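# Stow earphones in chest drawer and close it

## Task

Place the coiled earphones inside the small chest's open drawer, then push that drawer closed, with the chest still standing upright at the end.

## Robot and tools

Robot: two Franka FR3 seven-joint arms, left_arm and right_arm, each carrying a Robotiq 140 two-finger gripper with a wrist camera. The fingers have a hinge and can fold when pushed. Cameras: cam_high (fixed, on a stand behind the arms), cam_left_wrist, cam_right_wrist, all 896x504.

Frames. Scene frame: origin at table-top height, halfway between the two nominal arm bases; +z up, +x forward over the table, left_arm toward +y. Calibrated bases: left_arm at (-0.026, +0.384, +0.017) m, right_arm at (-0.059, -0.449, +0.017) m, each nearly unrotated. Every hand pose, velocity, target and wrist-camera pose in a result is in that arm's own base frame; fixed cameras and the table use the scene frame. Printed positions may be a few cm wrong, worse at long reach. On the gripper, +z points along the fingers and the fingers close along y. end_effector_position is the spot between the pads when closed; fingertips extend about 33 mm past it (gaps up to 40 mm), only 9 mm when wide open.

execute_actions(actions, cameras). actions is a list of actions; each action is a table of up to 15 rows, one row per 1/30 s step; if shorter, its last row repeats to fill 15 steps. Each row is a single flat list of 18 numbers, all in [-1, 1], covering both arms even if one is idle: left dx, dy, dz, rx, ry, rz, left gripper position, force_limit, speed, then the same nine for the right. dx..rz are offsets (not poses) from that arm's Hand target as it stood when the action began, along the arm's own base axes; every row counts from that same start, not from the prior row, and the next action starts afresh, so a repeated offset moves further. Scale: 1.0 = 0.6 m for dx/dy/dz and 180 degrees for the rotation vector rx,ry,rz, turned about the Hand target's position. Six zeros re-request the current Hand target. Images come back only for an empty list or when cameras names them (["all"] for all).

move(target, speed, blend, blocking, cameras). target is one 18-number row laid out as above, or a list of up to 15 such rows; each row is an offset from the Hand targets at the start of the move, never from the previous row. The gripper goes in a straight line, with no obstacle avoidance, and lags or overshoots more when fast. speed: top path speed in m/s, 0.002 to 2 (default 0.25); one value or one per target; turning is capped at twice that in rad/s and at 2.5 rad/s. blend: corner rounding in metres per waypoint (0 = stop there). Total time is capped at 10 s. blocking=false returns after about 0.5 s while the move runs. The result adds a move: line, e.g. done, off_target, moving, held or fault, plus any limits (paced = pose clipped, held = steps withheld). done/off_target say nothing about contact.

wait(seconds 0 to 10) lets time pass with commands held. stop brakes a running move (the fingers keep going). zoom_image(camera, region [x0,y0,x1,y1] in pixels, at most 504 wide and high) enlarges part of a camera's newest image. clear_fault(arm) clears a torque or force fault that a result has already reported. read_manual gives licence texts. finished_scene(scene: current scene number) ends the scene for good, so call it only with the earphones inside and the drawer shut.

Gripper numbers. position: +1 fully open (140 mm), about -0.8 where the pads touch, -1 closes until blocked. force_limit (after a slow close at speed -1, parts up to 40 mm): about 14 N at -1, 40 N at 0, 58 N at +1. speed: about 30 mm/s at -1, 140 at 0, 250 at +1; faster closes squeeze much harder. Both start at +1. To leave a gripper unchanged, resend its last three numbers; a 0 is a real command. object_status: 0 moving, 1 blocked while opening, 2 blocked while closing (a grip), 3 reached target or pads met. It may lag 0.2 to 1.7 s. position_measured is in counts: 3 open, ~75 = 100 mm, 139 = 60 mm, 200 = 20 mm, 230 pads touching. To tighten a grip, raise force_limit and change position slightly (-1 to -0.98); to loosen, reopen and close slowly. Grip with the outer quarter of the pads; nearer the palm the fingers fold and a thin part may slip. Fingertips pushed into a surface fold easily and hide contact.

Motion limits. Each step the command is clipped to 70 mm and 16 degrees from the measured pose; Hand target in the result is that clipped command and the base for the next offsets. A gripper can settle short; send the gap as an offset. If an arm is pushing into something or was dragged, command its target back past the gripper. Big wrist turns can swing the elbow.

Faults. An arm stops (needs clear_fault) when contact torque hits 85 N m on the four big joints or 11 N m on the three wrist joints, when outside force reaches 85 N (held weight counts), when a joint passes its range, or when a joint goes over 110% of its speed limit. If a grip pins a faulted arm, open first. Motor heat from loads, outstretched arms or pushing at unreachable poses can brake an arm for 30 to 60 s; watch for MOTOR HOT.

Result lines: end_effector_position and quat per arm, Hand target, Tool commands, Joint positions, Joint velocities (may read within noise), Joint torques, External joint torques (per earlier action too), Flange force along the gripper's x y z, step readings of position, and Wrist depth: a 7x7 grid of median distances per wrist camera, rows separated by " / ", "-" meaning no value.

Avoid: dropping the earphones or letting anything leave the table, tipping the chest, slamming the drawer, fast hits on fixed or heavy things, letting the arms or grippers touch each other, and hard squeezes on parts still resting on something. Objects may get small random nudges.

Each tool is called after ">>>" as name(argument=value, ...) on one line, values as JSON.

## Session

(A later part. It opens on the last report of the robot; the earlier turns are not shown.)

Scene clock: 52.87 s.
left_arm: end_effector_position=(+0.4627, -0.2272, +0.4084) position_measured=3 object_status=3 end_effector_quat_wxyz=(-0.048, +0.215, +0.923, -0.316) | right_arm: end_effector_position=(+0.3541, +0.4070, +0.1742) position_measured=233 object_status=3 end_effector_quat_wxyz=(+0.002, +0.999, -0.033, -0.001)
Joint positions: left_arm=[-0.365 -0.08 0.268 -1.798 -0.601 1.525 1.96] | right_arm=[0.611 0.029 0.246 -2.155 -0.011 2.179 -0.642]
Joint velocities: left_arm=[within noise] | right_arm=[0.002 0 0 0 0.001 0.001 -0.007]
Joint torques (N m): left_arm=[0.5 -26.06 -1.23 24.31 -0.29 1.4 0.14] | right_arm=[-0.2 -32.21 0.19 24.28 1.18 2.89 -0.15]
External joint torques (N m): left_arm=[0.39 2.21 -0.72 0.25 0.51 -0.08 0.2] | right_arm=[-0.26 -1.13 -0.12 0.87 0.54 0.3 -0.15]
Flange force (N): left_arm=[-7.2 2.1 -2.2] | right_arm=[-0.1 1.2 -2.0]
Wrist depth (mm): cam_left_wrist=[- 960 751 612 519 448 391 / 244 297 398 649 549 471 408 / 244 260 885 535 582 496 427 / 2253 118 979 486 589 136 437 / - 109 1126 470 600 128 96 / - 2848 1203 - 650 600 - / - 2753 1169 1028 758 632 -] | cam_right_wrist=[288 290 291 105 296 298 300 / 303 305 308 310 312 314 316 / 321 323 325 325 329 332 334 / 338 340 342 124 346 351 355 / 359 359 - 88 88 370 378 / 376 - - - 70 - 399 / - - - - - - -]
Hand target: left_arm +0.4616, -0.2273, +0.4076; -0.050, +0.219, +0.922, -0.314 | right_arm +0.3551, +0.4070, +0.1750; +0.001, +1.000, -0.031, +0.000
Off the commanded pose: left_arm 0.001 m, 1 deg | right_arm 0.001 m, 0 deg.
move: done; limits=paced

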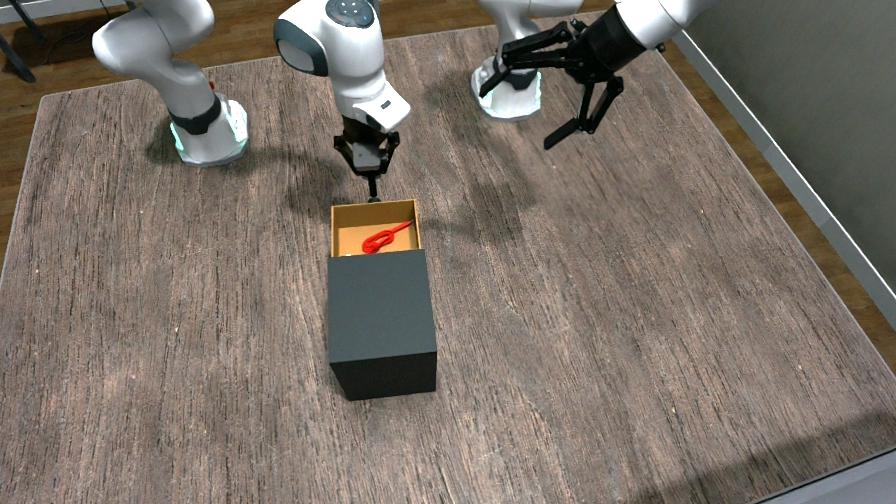

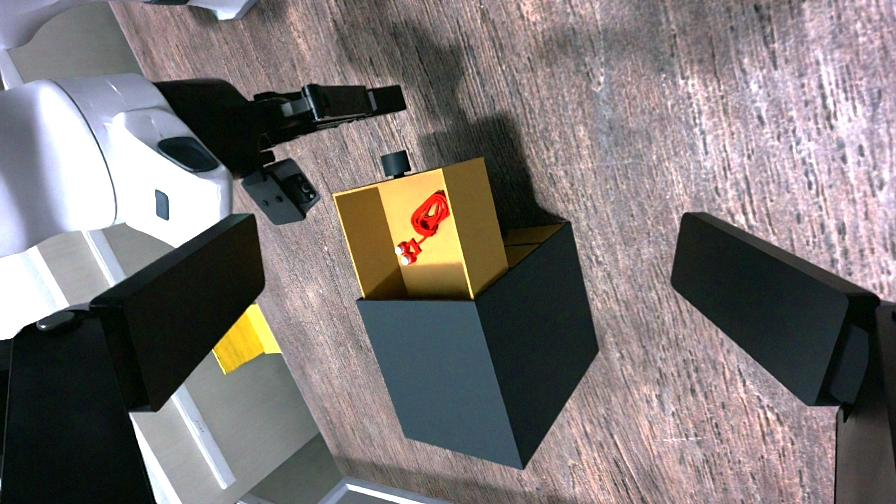

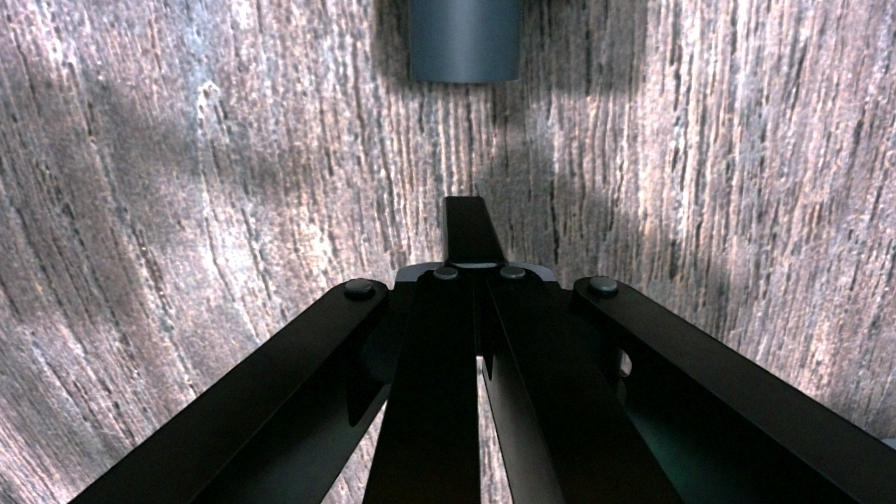

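>>> move(target=[[0, 0, 0, 0, 0, 0, 1, 1, 1, 0.0549, -0.0034, 0, 0, 0, 0, -0.9, -0.5, 0], [0, 0, 0, 0, 0, 0, 1, 1, 1, 0.0832, -0.0052, 0, 0, 0, 0, -0.9, -0.5, 0], [0, 0, 0, 0, 0, 0, 1, 1, 1, 0.2412, -0.015, 0, 0, 0, 0, -0.9, -0.5, 0]], speed=[0.2, 0.04, 0.1], blend=[0.004, 0.004, 0], cameras=["all"])

Scene clock: 56.20 s.
left_arm: end_effector_position=(+0.4627, -0.2272, +0.4084) position_measured=3 object_status=3 end_effector_quat_wxyz=(-0.048, +0.215, +0.923, -0.316) | right_arm: end_effector_position=(+0.4997, +0.3988, +0.1754) position_measured=233 object_status=3 end_effector_quat_wxyz=(-0.001, +0.999, -0.035, +0.000)
Joint positions: left_arm=[-0.365 -0.08 0.268 -1.798 -0.601 1.525 1.96] | right_arm=[0.513 0.316 0.178 -1.767 -0.062 2.079 -0.788]
Joint velocities: left_arm=[within noise] | right_arm=[0 0.002 -0.002 -0.001 -0.001 -0.001 -0.004]
Joint torques (N m): left_arm=[0.55 -26.06 -1.23 24.29 -0.28 1.4 0.14] | right_arm=[-0.16 -41.56 2.36 25.88 0.56 2.33 -0.18]
External joint torques (N m): left_arm=[0.45 2.1 -0.72 0.29 0.52 -0.08 0.2] | right_arm=[-0.07 0.12 0.35 1.76 -0.13 -0.29 -0.18]
Flange force (N): left_arm=[-6.9 2.0 -2.3] | right_arm=[6.4 -5.7 -2.8]
Wrist depth (mm): cam_left_wrist=[2406 976 751 607 518 446 391 / - 1028 807 654 545 469 408 / 240 1131 888 696 584 495 429 / 236 118 869 483 583 137 436 / - 109 357 451 596 128 96 / - 277 1082 468 652 606 - / - 2985 1284 1007 742 637 -] | cam_right_wrist=[- - 75 - 148 77 77 / - 116 149 151 150 121 93 / 324 323 325 110 328 331 333 / 340 341 343 113 344 351 353 / 360 359 - 88 88 369 375 / 378 - - - 70 - 396 / - - - - - - -]
Hand target: left_arm +0.4616, -0.2273, +0.4076; -0.050, +0.219, +0.922, -0.314 | right_arm +0.4998, +0.3980, +0.1750; +0.001, +1.000, -0.031, +0.000
Off the commanded pose: left_arm 0.001 m, 1 deg | right_arm 0.001 m, 0 deg.
move: done

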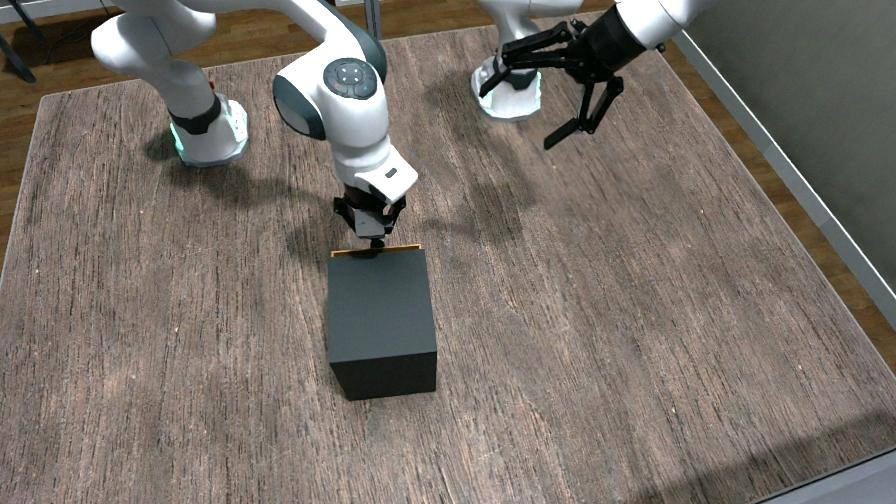

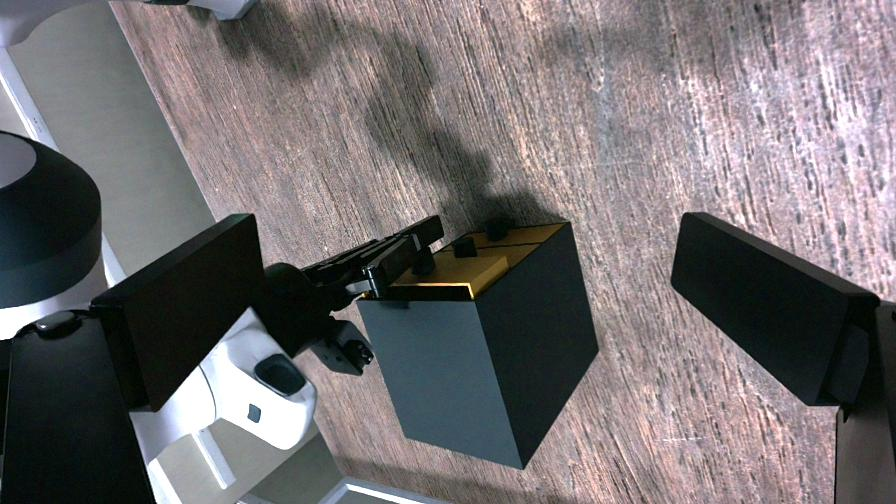

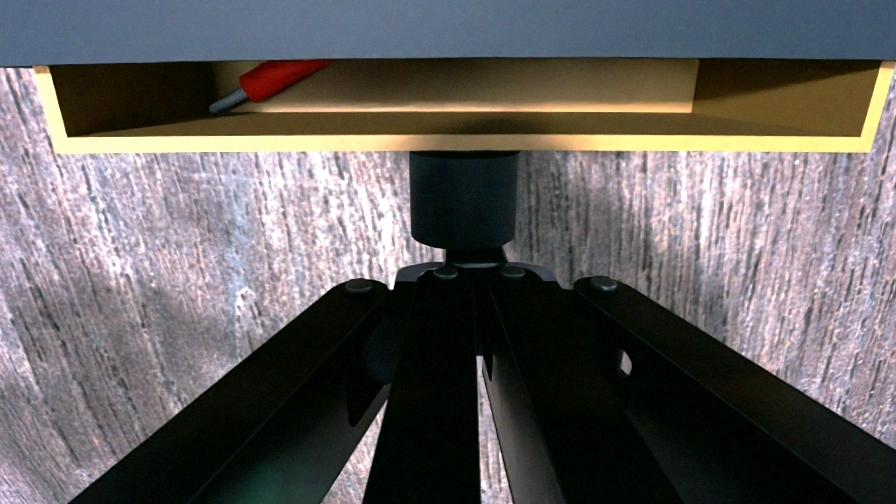

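>>> move(target=[0, 0, 0, 0, 0, 0, 1, 1, 1, 0.0275, -0.0017, 0, 0, 0, 0, -0.9, -0.5, 0], speed=0.05, cameras=["cam_left_wrist", "cam_right_wrist"])

Scene clock: 57.83 s.
left_arm: end_effector_position=(+0.4627, -0.2272, +0.4084) position_measured=3 object_status=3 end_effector_quat_wxyz=(-0.048, +0.215, +0.923, -0.316) | right_arm: end_effector_position=(+0.5153, +0.3989, +0.1755) position_measured=233 object_status=3 end_effector_quat_wxyz=(-0.001, +0.999, -0.034, +0.000)
Joint positions: left_arm=[-0.365 -0.08 0.268 -1.798 -0.601 1.525 1.96] | right_arm=[0.505 0.354 0.175 -1.711 -0.066 2.061 -0.803]
Joint velocities: left_arm=[within noise] | right_arm=[0 0.001 0 0 -0.001 -0.002 -0.006]
Joint torques (N m): left_arm=[0.56 -26.02 -1.2 24.3 -0.3 1.4 0.16] | right_arm=[-0.53 -42.62 2.1 25.99 0.5 2.42 -0.29]
External joint torques (N m): left_arm=[0.65 2.17 -0.49 0.26 0.52 -0.06 0.22] | right_arm=[-0.49 0.36 -0.14 1.77 -0.2 -0.21 -0.29]
Flange force (N): left_arm=[-7.0 2.5 -2.5] | right_arm=[7.8 -5.6 -2.5]
Wrist depth (mm): cam_left_wrist=[650 972 762 613 515 448 395 / 2664 1063 810 656 547 470 410 / 243 1087 901 698 580 492 427 / 226 118 935 503 579 137 435 / - 109 354 468 604 128 96 / - 275 1063 - 644 600 - / - 277 1169 995 749 632 -] | cam_right_wrist=[- - 75 - 77 77 77 / - 79 - 79 81 - 82 / 324 322 327 109 329 330 332 / 339 342 344 113 345 349 352 / 361 357 - 88 88 367 375 / 381 - - - 70 - 396 / - - - - - - -]
Hand target: left_arm +0.4616, -0.2273, +0.4076; -0.050, +0.219, +0.922, -0.314 | right_arm +0.5163, +0.3970, +0.1750; +0.001, +1.000, -0.031, +0.000
Off the commanded pose: left_arm 0.001 m, 1 deg | right_arm 0.002 m, 0 deg.
move: done
Images, in order (width x height): cam_left_wrist 896x504, cam_right_wrist 896x504.

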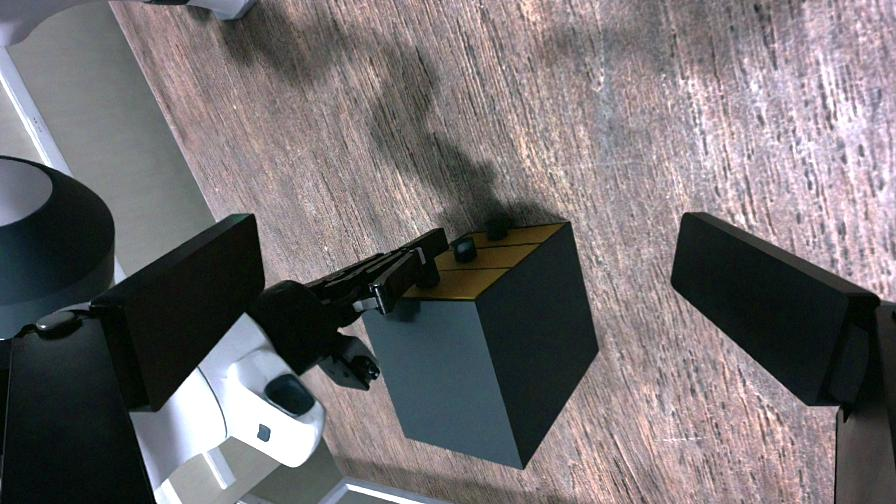

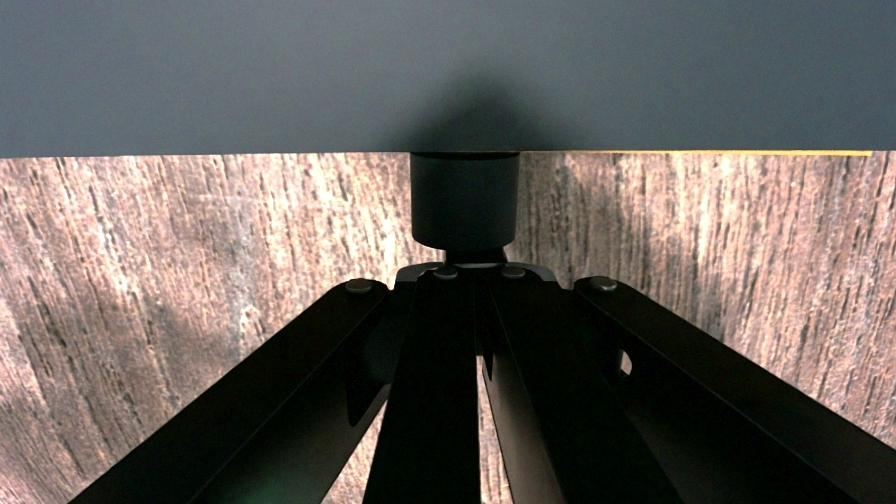

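>>> move(target=[0, 0, 0, 0, 0, 0, 1, 1, 1, 0.0065, -0.0005, 0, 0, 0, 0, -0.9, -0.5, 0], speed=0.03, cameras=["cam_left_wrist", "cam_right_wrist"])

Scene clock: 66.17 s.
left_arm: end_effector_position=(+0.4627, -0.2272, +0.4084) position_measured=3 object_status=3 end_effector_quat_wxyz=(-0.048, +0.215, +0.923, -0.316) | right_arm: end_effector_position=(+0.5174, +0.3990, +0.1754) position_measured=233 object_status=3 end_effector_quat_wxyz=(+0.000, +0.999, -0.033, -0.001)
Joint positions: left_arm=[-0.365 -0.08 0.268 -1.798 -0.601 1.525 1.96] | right_arm=[0.503 0.362 0.175 -1.698 -0.067 2.053 -0.808]
Joint velocities: left_arm=[within noise] | right_arm=[0 0.002 0.001 0.001 0 -0.003 -0.004]
Joint torques (N m): left_arm=[0.58 -25.98 -1.23 24.29 -0.3 1.41 0.16] | right_arm=[-0.83 -42.66 1.62 26.41 0.37 2.78 -0.26]
External joint torques (N m): left_arm=[0.75 2.02 -0.43 0.35 0.53 -0.05 0.22] | right_arm=[-0.93 0.66 -0.79 2.14 -0.34 0.15 -0.26]
Flange force (N): left_arm=[-6.8 2.4 -2.7] | right_arm=[9.9 -6.4 -1.9]
Wrist depth (mm): cam_left_wrist=[- 968 749 603 515 446 391 / - 1063 823 647 546 468 408 / 249 1169 882 708 578 494 429 / 225 118 946 504 582 137 436 / - 110 354 468 596 127 96 / - 272 1054 - 639 600 - / - 282 1264 1032 742 642 -] | cam_right_wrist=[- 76 - - 77 76 77 / - 79 - 80 80 - 82 / 324 322 327 109 329 333 332 / 340 340 343 113 345 350 353 / 360 360 - 88 88 369 375 / 378 - - - 70 - 396 / - - - - - - -]
Hand target: left_arm +0.4616, -0.2273, +0.4076; -0.050, +0.219, +0.922, -0.314 | right_arm +0.5202, +0.3967, +0.1750; +0.001, +1.000, -0.031, +0.000
Off the commanded pose: left_arm 0.001 m, 1 deg | right_arm 0.004 m, 0 deg.
move: off_target (right_arm)
Images, in order (width x height): cam_left_wrist 896x504, cam_right_wrist 896x504.

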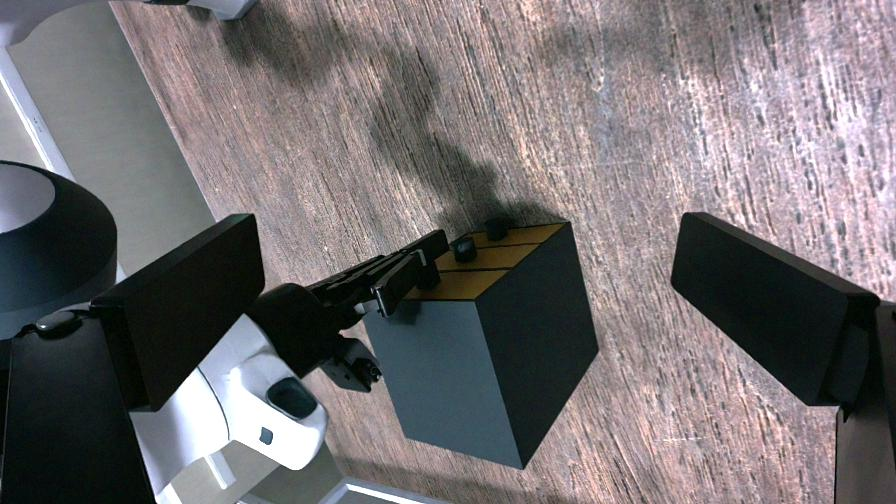

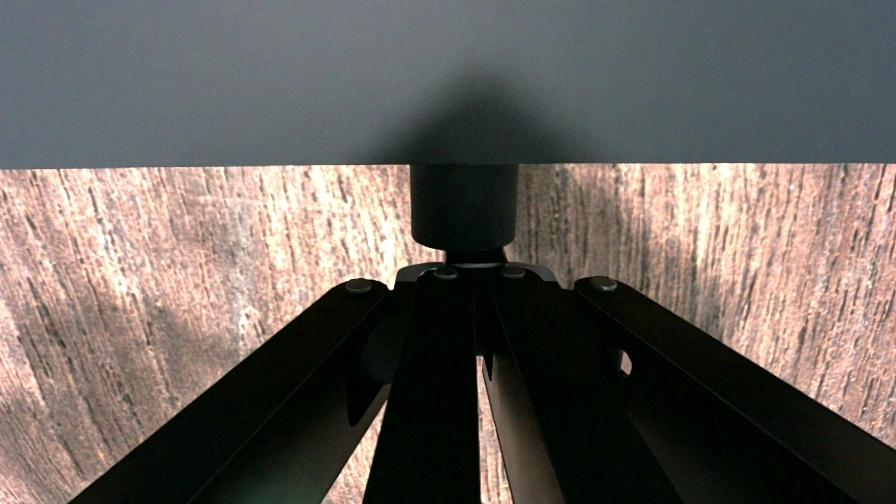

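>>> zoom_image(camera="cam_left_wrist", region=[350, 200, 610, 346])

Scaled by 1.938 from the camera's 896x504 image, which has a finer 1280x720 frame.

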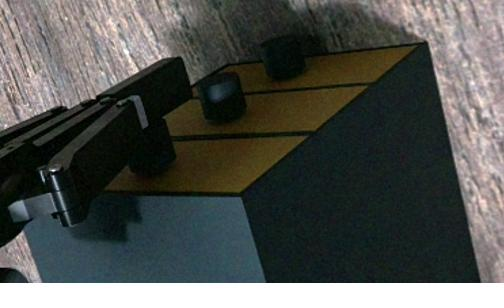

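>>> move(target=[0, 0, 0, 0, 0, 0, 1, 1, 1, 0.0067, -0.0005, 0, 0, 0, 0, -0.9, -0.5, 0], speed=0.03, cameras=["cam_left_wrist", "cam_right_wrist"])

Scene clock: 68.27 s.
left_arm: end_effector_position=(+0.4627, -0.2272, +0.4084) position_measured=3 object_status=3 end_effector_quat_wxyz=(-0.048, +0.215, +0.923, -0.316) | right_arm: end_effector_position=(+0.5191, +0.3999, +0.1755) position_measured=233 object_status=3 end_effector_quat_wxyz=(+0.000, +1.000, -0.031, -0.003)
Joint positions: left_arm=[-0.365 -0.08 0.268 -1.798 -0.601 1.525 1.96] | right_arm=[0.503 0.371 0.175 -1.685 -0.067 2.044 -0.811]
Joint velocities: left_arm=[within noise] | right_arm=[-0.001 0.001 0.001 0.002 0.002 -0.003 -0.003]
Joint torques (N m): left_arm=[0.53 -26.05 -1.23 24.32 -0.29 1.4 0.1] | right_arm=[-1.83 -42.51 0.17 26.72 0.13 3.21 -0.2]
External joint torques (N m): left_arm=[0.61 2.18 -0.52 0.28 0.53 -0.06 0.16] | right_arm=[-1.71 0.88 -2.09 2.55 -0.57 0.61 -0.2]
Flange force (N): left_arm=[-7.1 2.3 -2.5] | right_arm=[12.3 -6.7 -1.2]
Wrist depth (mm): cam_left_wrist=[627 964 749 612 519 445 393 / - 1020 820 652 548 470 410 / 242 1068 891 690 579 493 428 / 226 118 976 526 607 136 436 / - 109 358 453 599 128 96 / - 274 362 490 650 600 - / - 271 1203 1037 758 634 -] | cam_right_wrist=[- 76 - - 77 76 77 / - 79 - 79 80 - 82 / 322 322 328 109 332 334 334 / 338 342 343 113 345 352 354 / 360 357 - 88 88 371 377 / 379 - - - 70 - 399 / - - - - - - -]
Hand target: left_arm +0.4616, -0.2273, +0.4076; -0.050, +0.219, +0.922, -0.314 | right_arm +0.5242, +0.3964, +0.1750; +0.001, +1.000, -0.031, +0.000
Off the commanded pose: left_arm 0.001 m, 1 deg | right_arm 0.006 m, 0 deg.
move: off_target (right_arm)
Images, in order (width x height): cam_left_wrist 896x504, cam_right_wrist 896x504.

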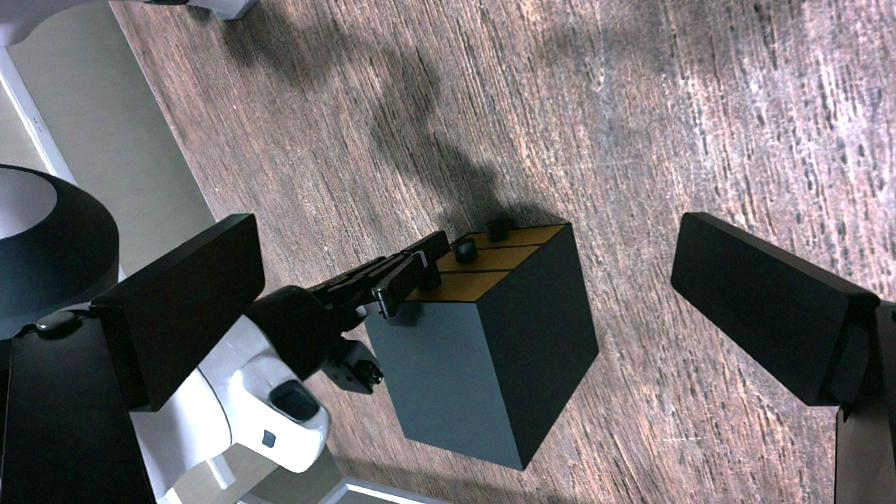

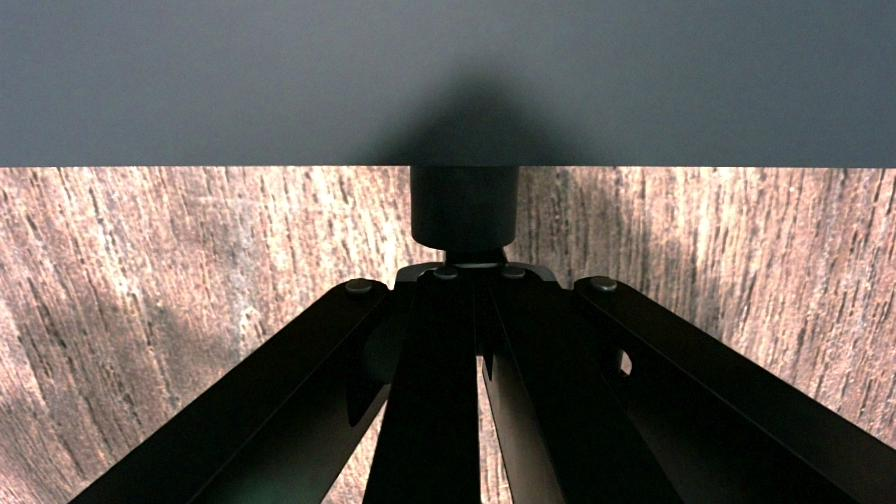

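>>> move(target=[0, 0, 0, 0, 0, 0, 1, 1, 1, -0.16, 0.0105, 0, 0, 0, 0, -0.9, -0.5, 0], speed=0.2, cameras=["all"])

Scene clock: 70.10 s.
left_arm: end_effector_position=(+0.4627, -0.2272, +0.4084) position_measured=3 object_status=3 end_effector_quat_wxyz=(-0.048, +0.215, +0.923, -0.316) | right_arm: end_effector_position=(+0.4276, +0.4023, +0.1740) position_measured=233 object_status=3 end_effector_quat_wxyz=(+0.002, +1.000, -0.026, -0.001)
Joint positions: left_arm=[-0.365 -0.08 0.268 -1.798 -0.601 1.525 1.96] | right_arm=[0.553 0.168 0.212 -1.978 -0.044 2.137 -0.733]
Joint velocities: left_arm=[within noise] | right_arm=[-0.001 0 0.001 -0.001 -0.001 0.002 0.004]
Joint torques (N m): left_arm=[0.56 -26.08 -1.19 24.33 -0.28 1.41 0.11] | right_arm=[0.4 -37.53 1.01 24.61 1.19 2.96 0.15]
External joint torques (N m): left_arm=[0.65 2.13 -0.48 0.28 0.55 -0.06 0.17] | right_arm=[0.49 -1.2 -0.19 0.86 0.52 0.36 0.15]
Flange force (N): left_arm=[-6.9 2.3 -2.5] | right_arm=[-0.9 0.1 -1.7]
Wrist depth (mm): cam_left_wrist=[1277 968 751 612 518 448 391 / - 1032 815 659 543 467 408 / 273 322 797 681 580 497 428 / 248 121 895 731 597 137 439 / - 109 1068 462 616 127 96 / - 101 1158 486 647 604 - / - 3137 1258 1046 760 634 -] | cam_right_wrist=[287 289 292 294 296 297 299 / 302 304 307 309 311 313 314 / 318 321 324 325 328 330 333 / 339 340 342 123 344 350 353 / 357 356 - 88 88 371 376 / 376 - - - 70 - 398 / - - - - - - -]
Hand target: left_arm +0.4616, -0.2273, +0.4076; -0.050, +0.219, +0.922, -0.314 | right_arm +0.4282, +0.4027, +0.1750; +0.001, +1.000, -0.031, +0.000
Off the commanded pose: left_arm 0.001 m, 1 deg | right_arm 0.001 m, 1 deg.
move: done

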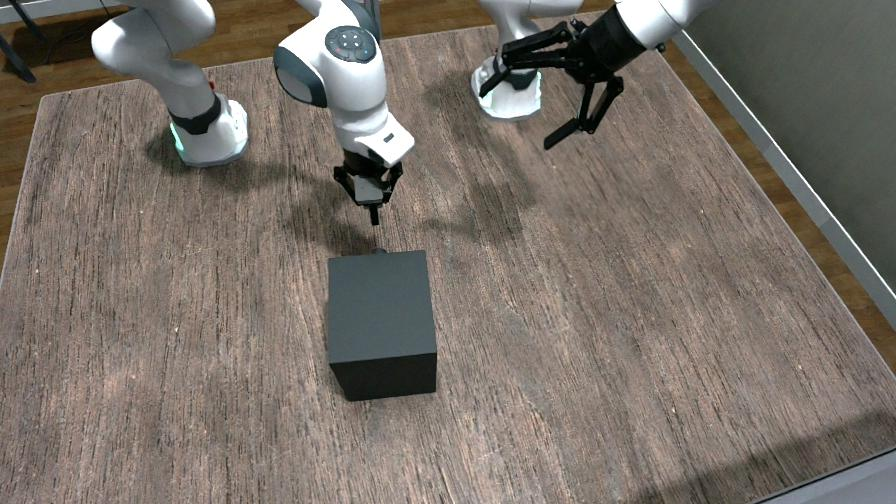

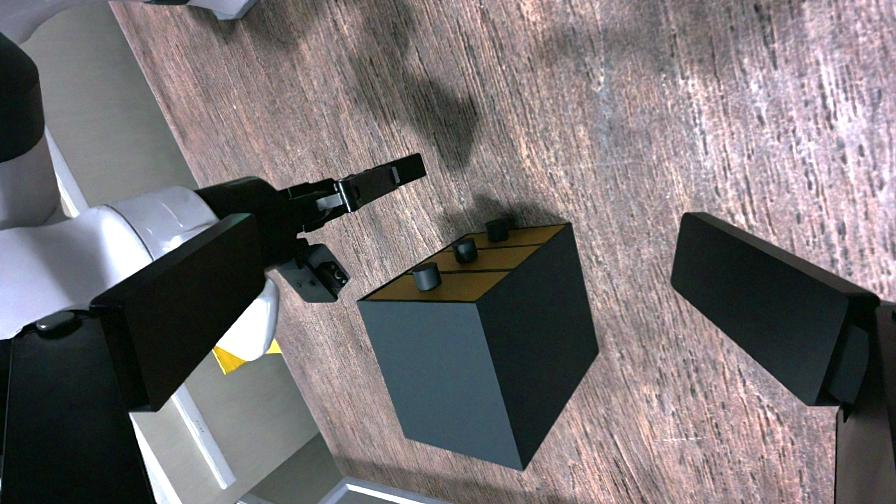

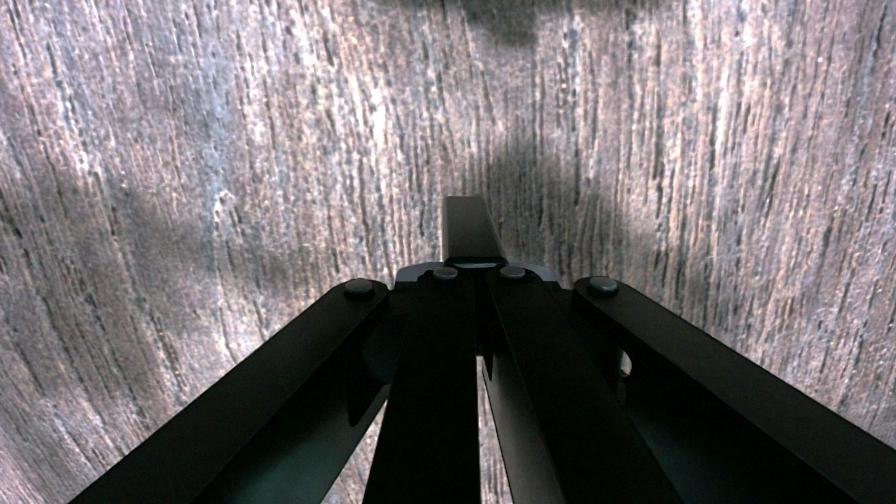

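Drawer flush, chest upright, earphones inside. Finishing scene 1.

>>> finished_scene(scene=1)

The scene is finished: the task was done.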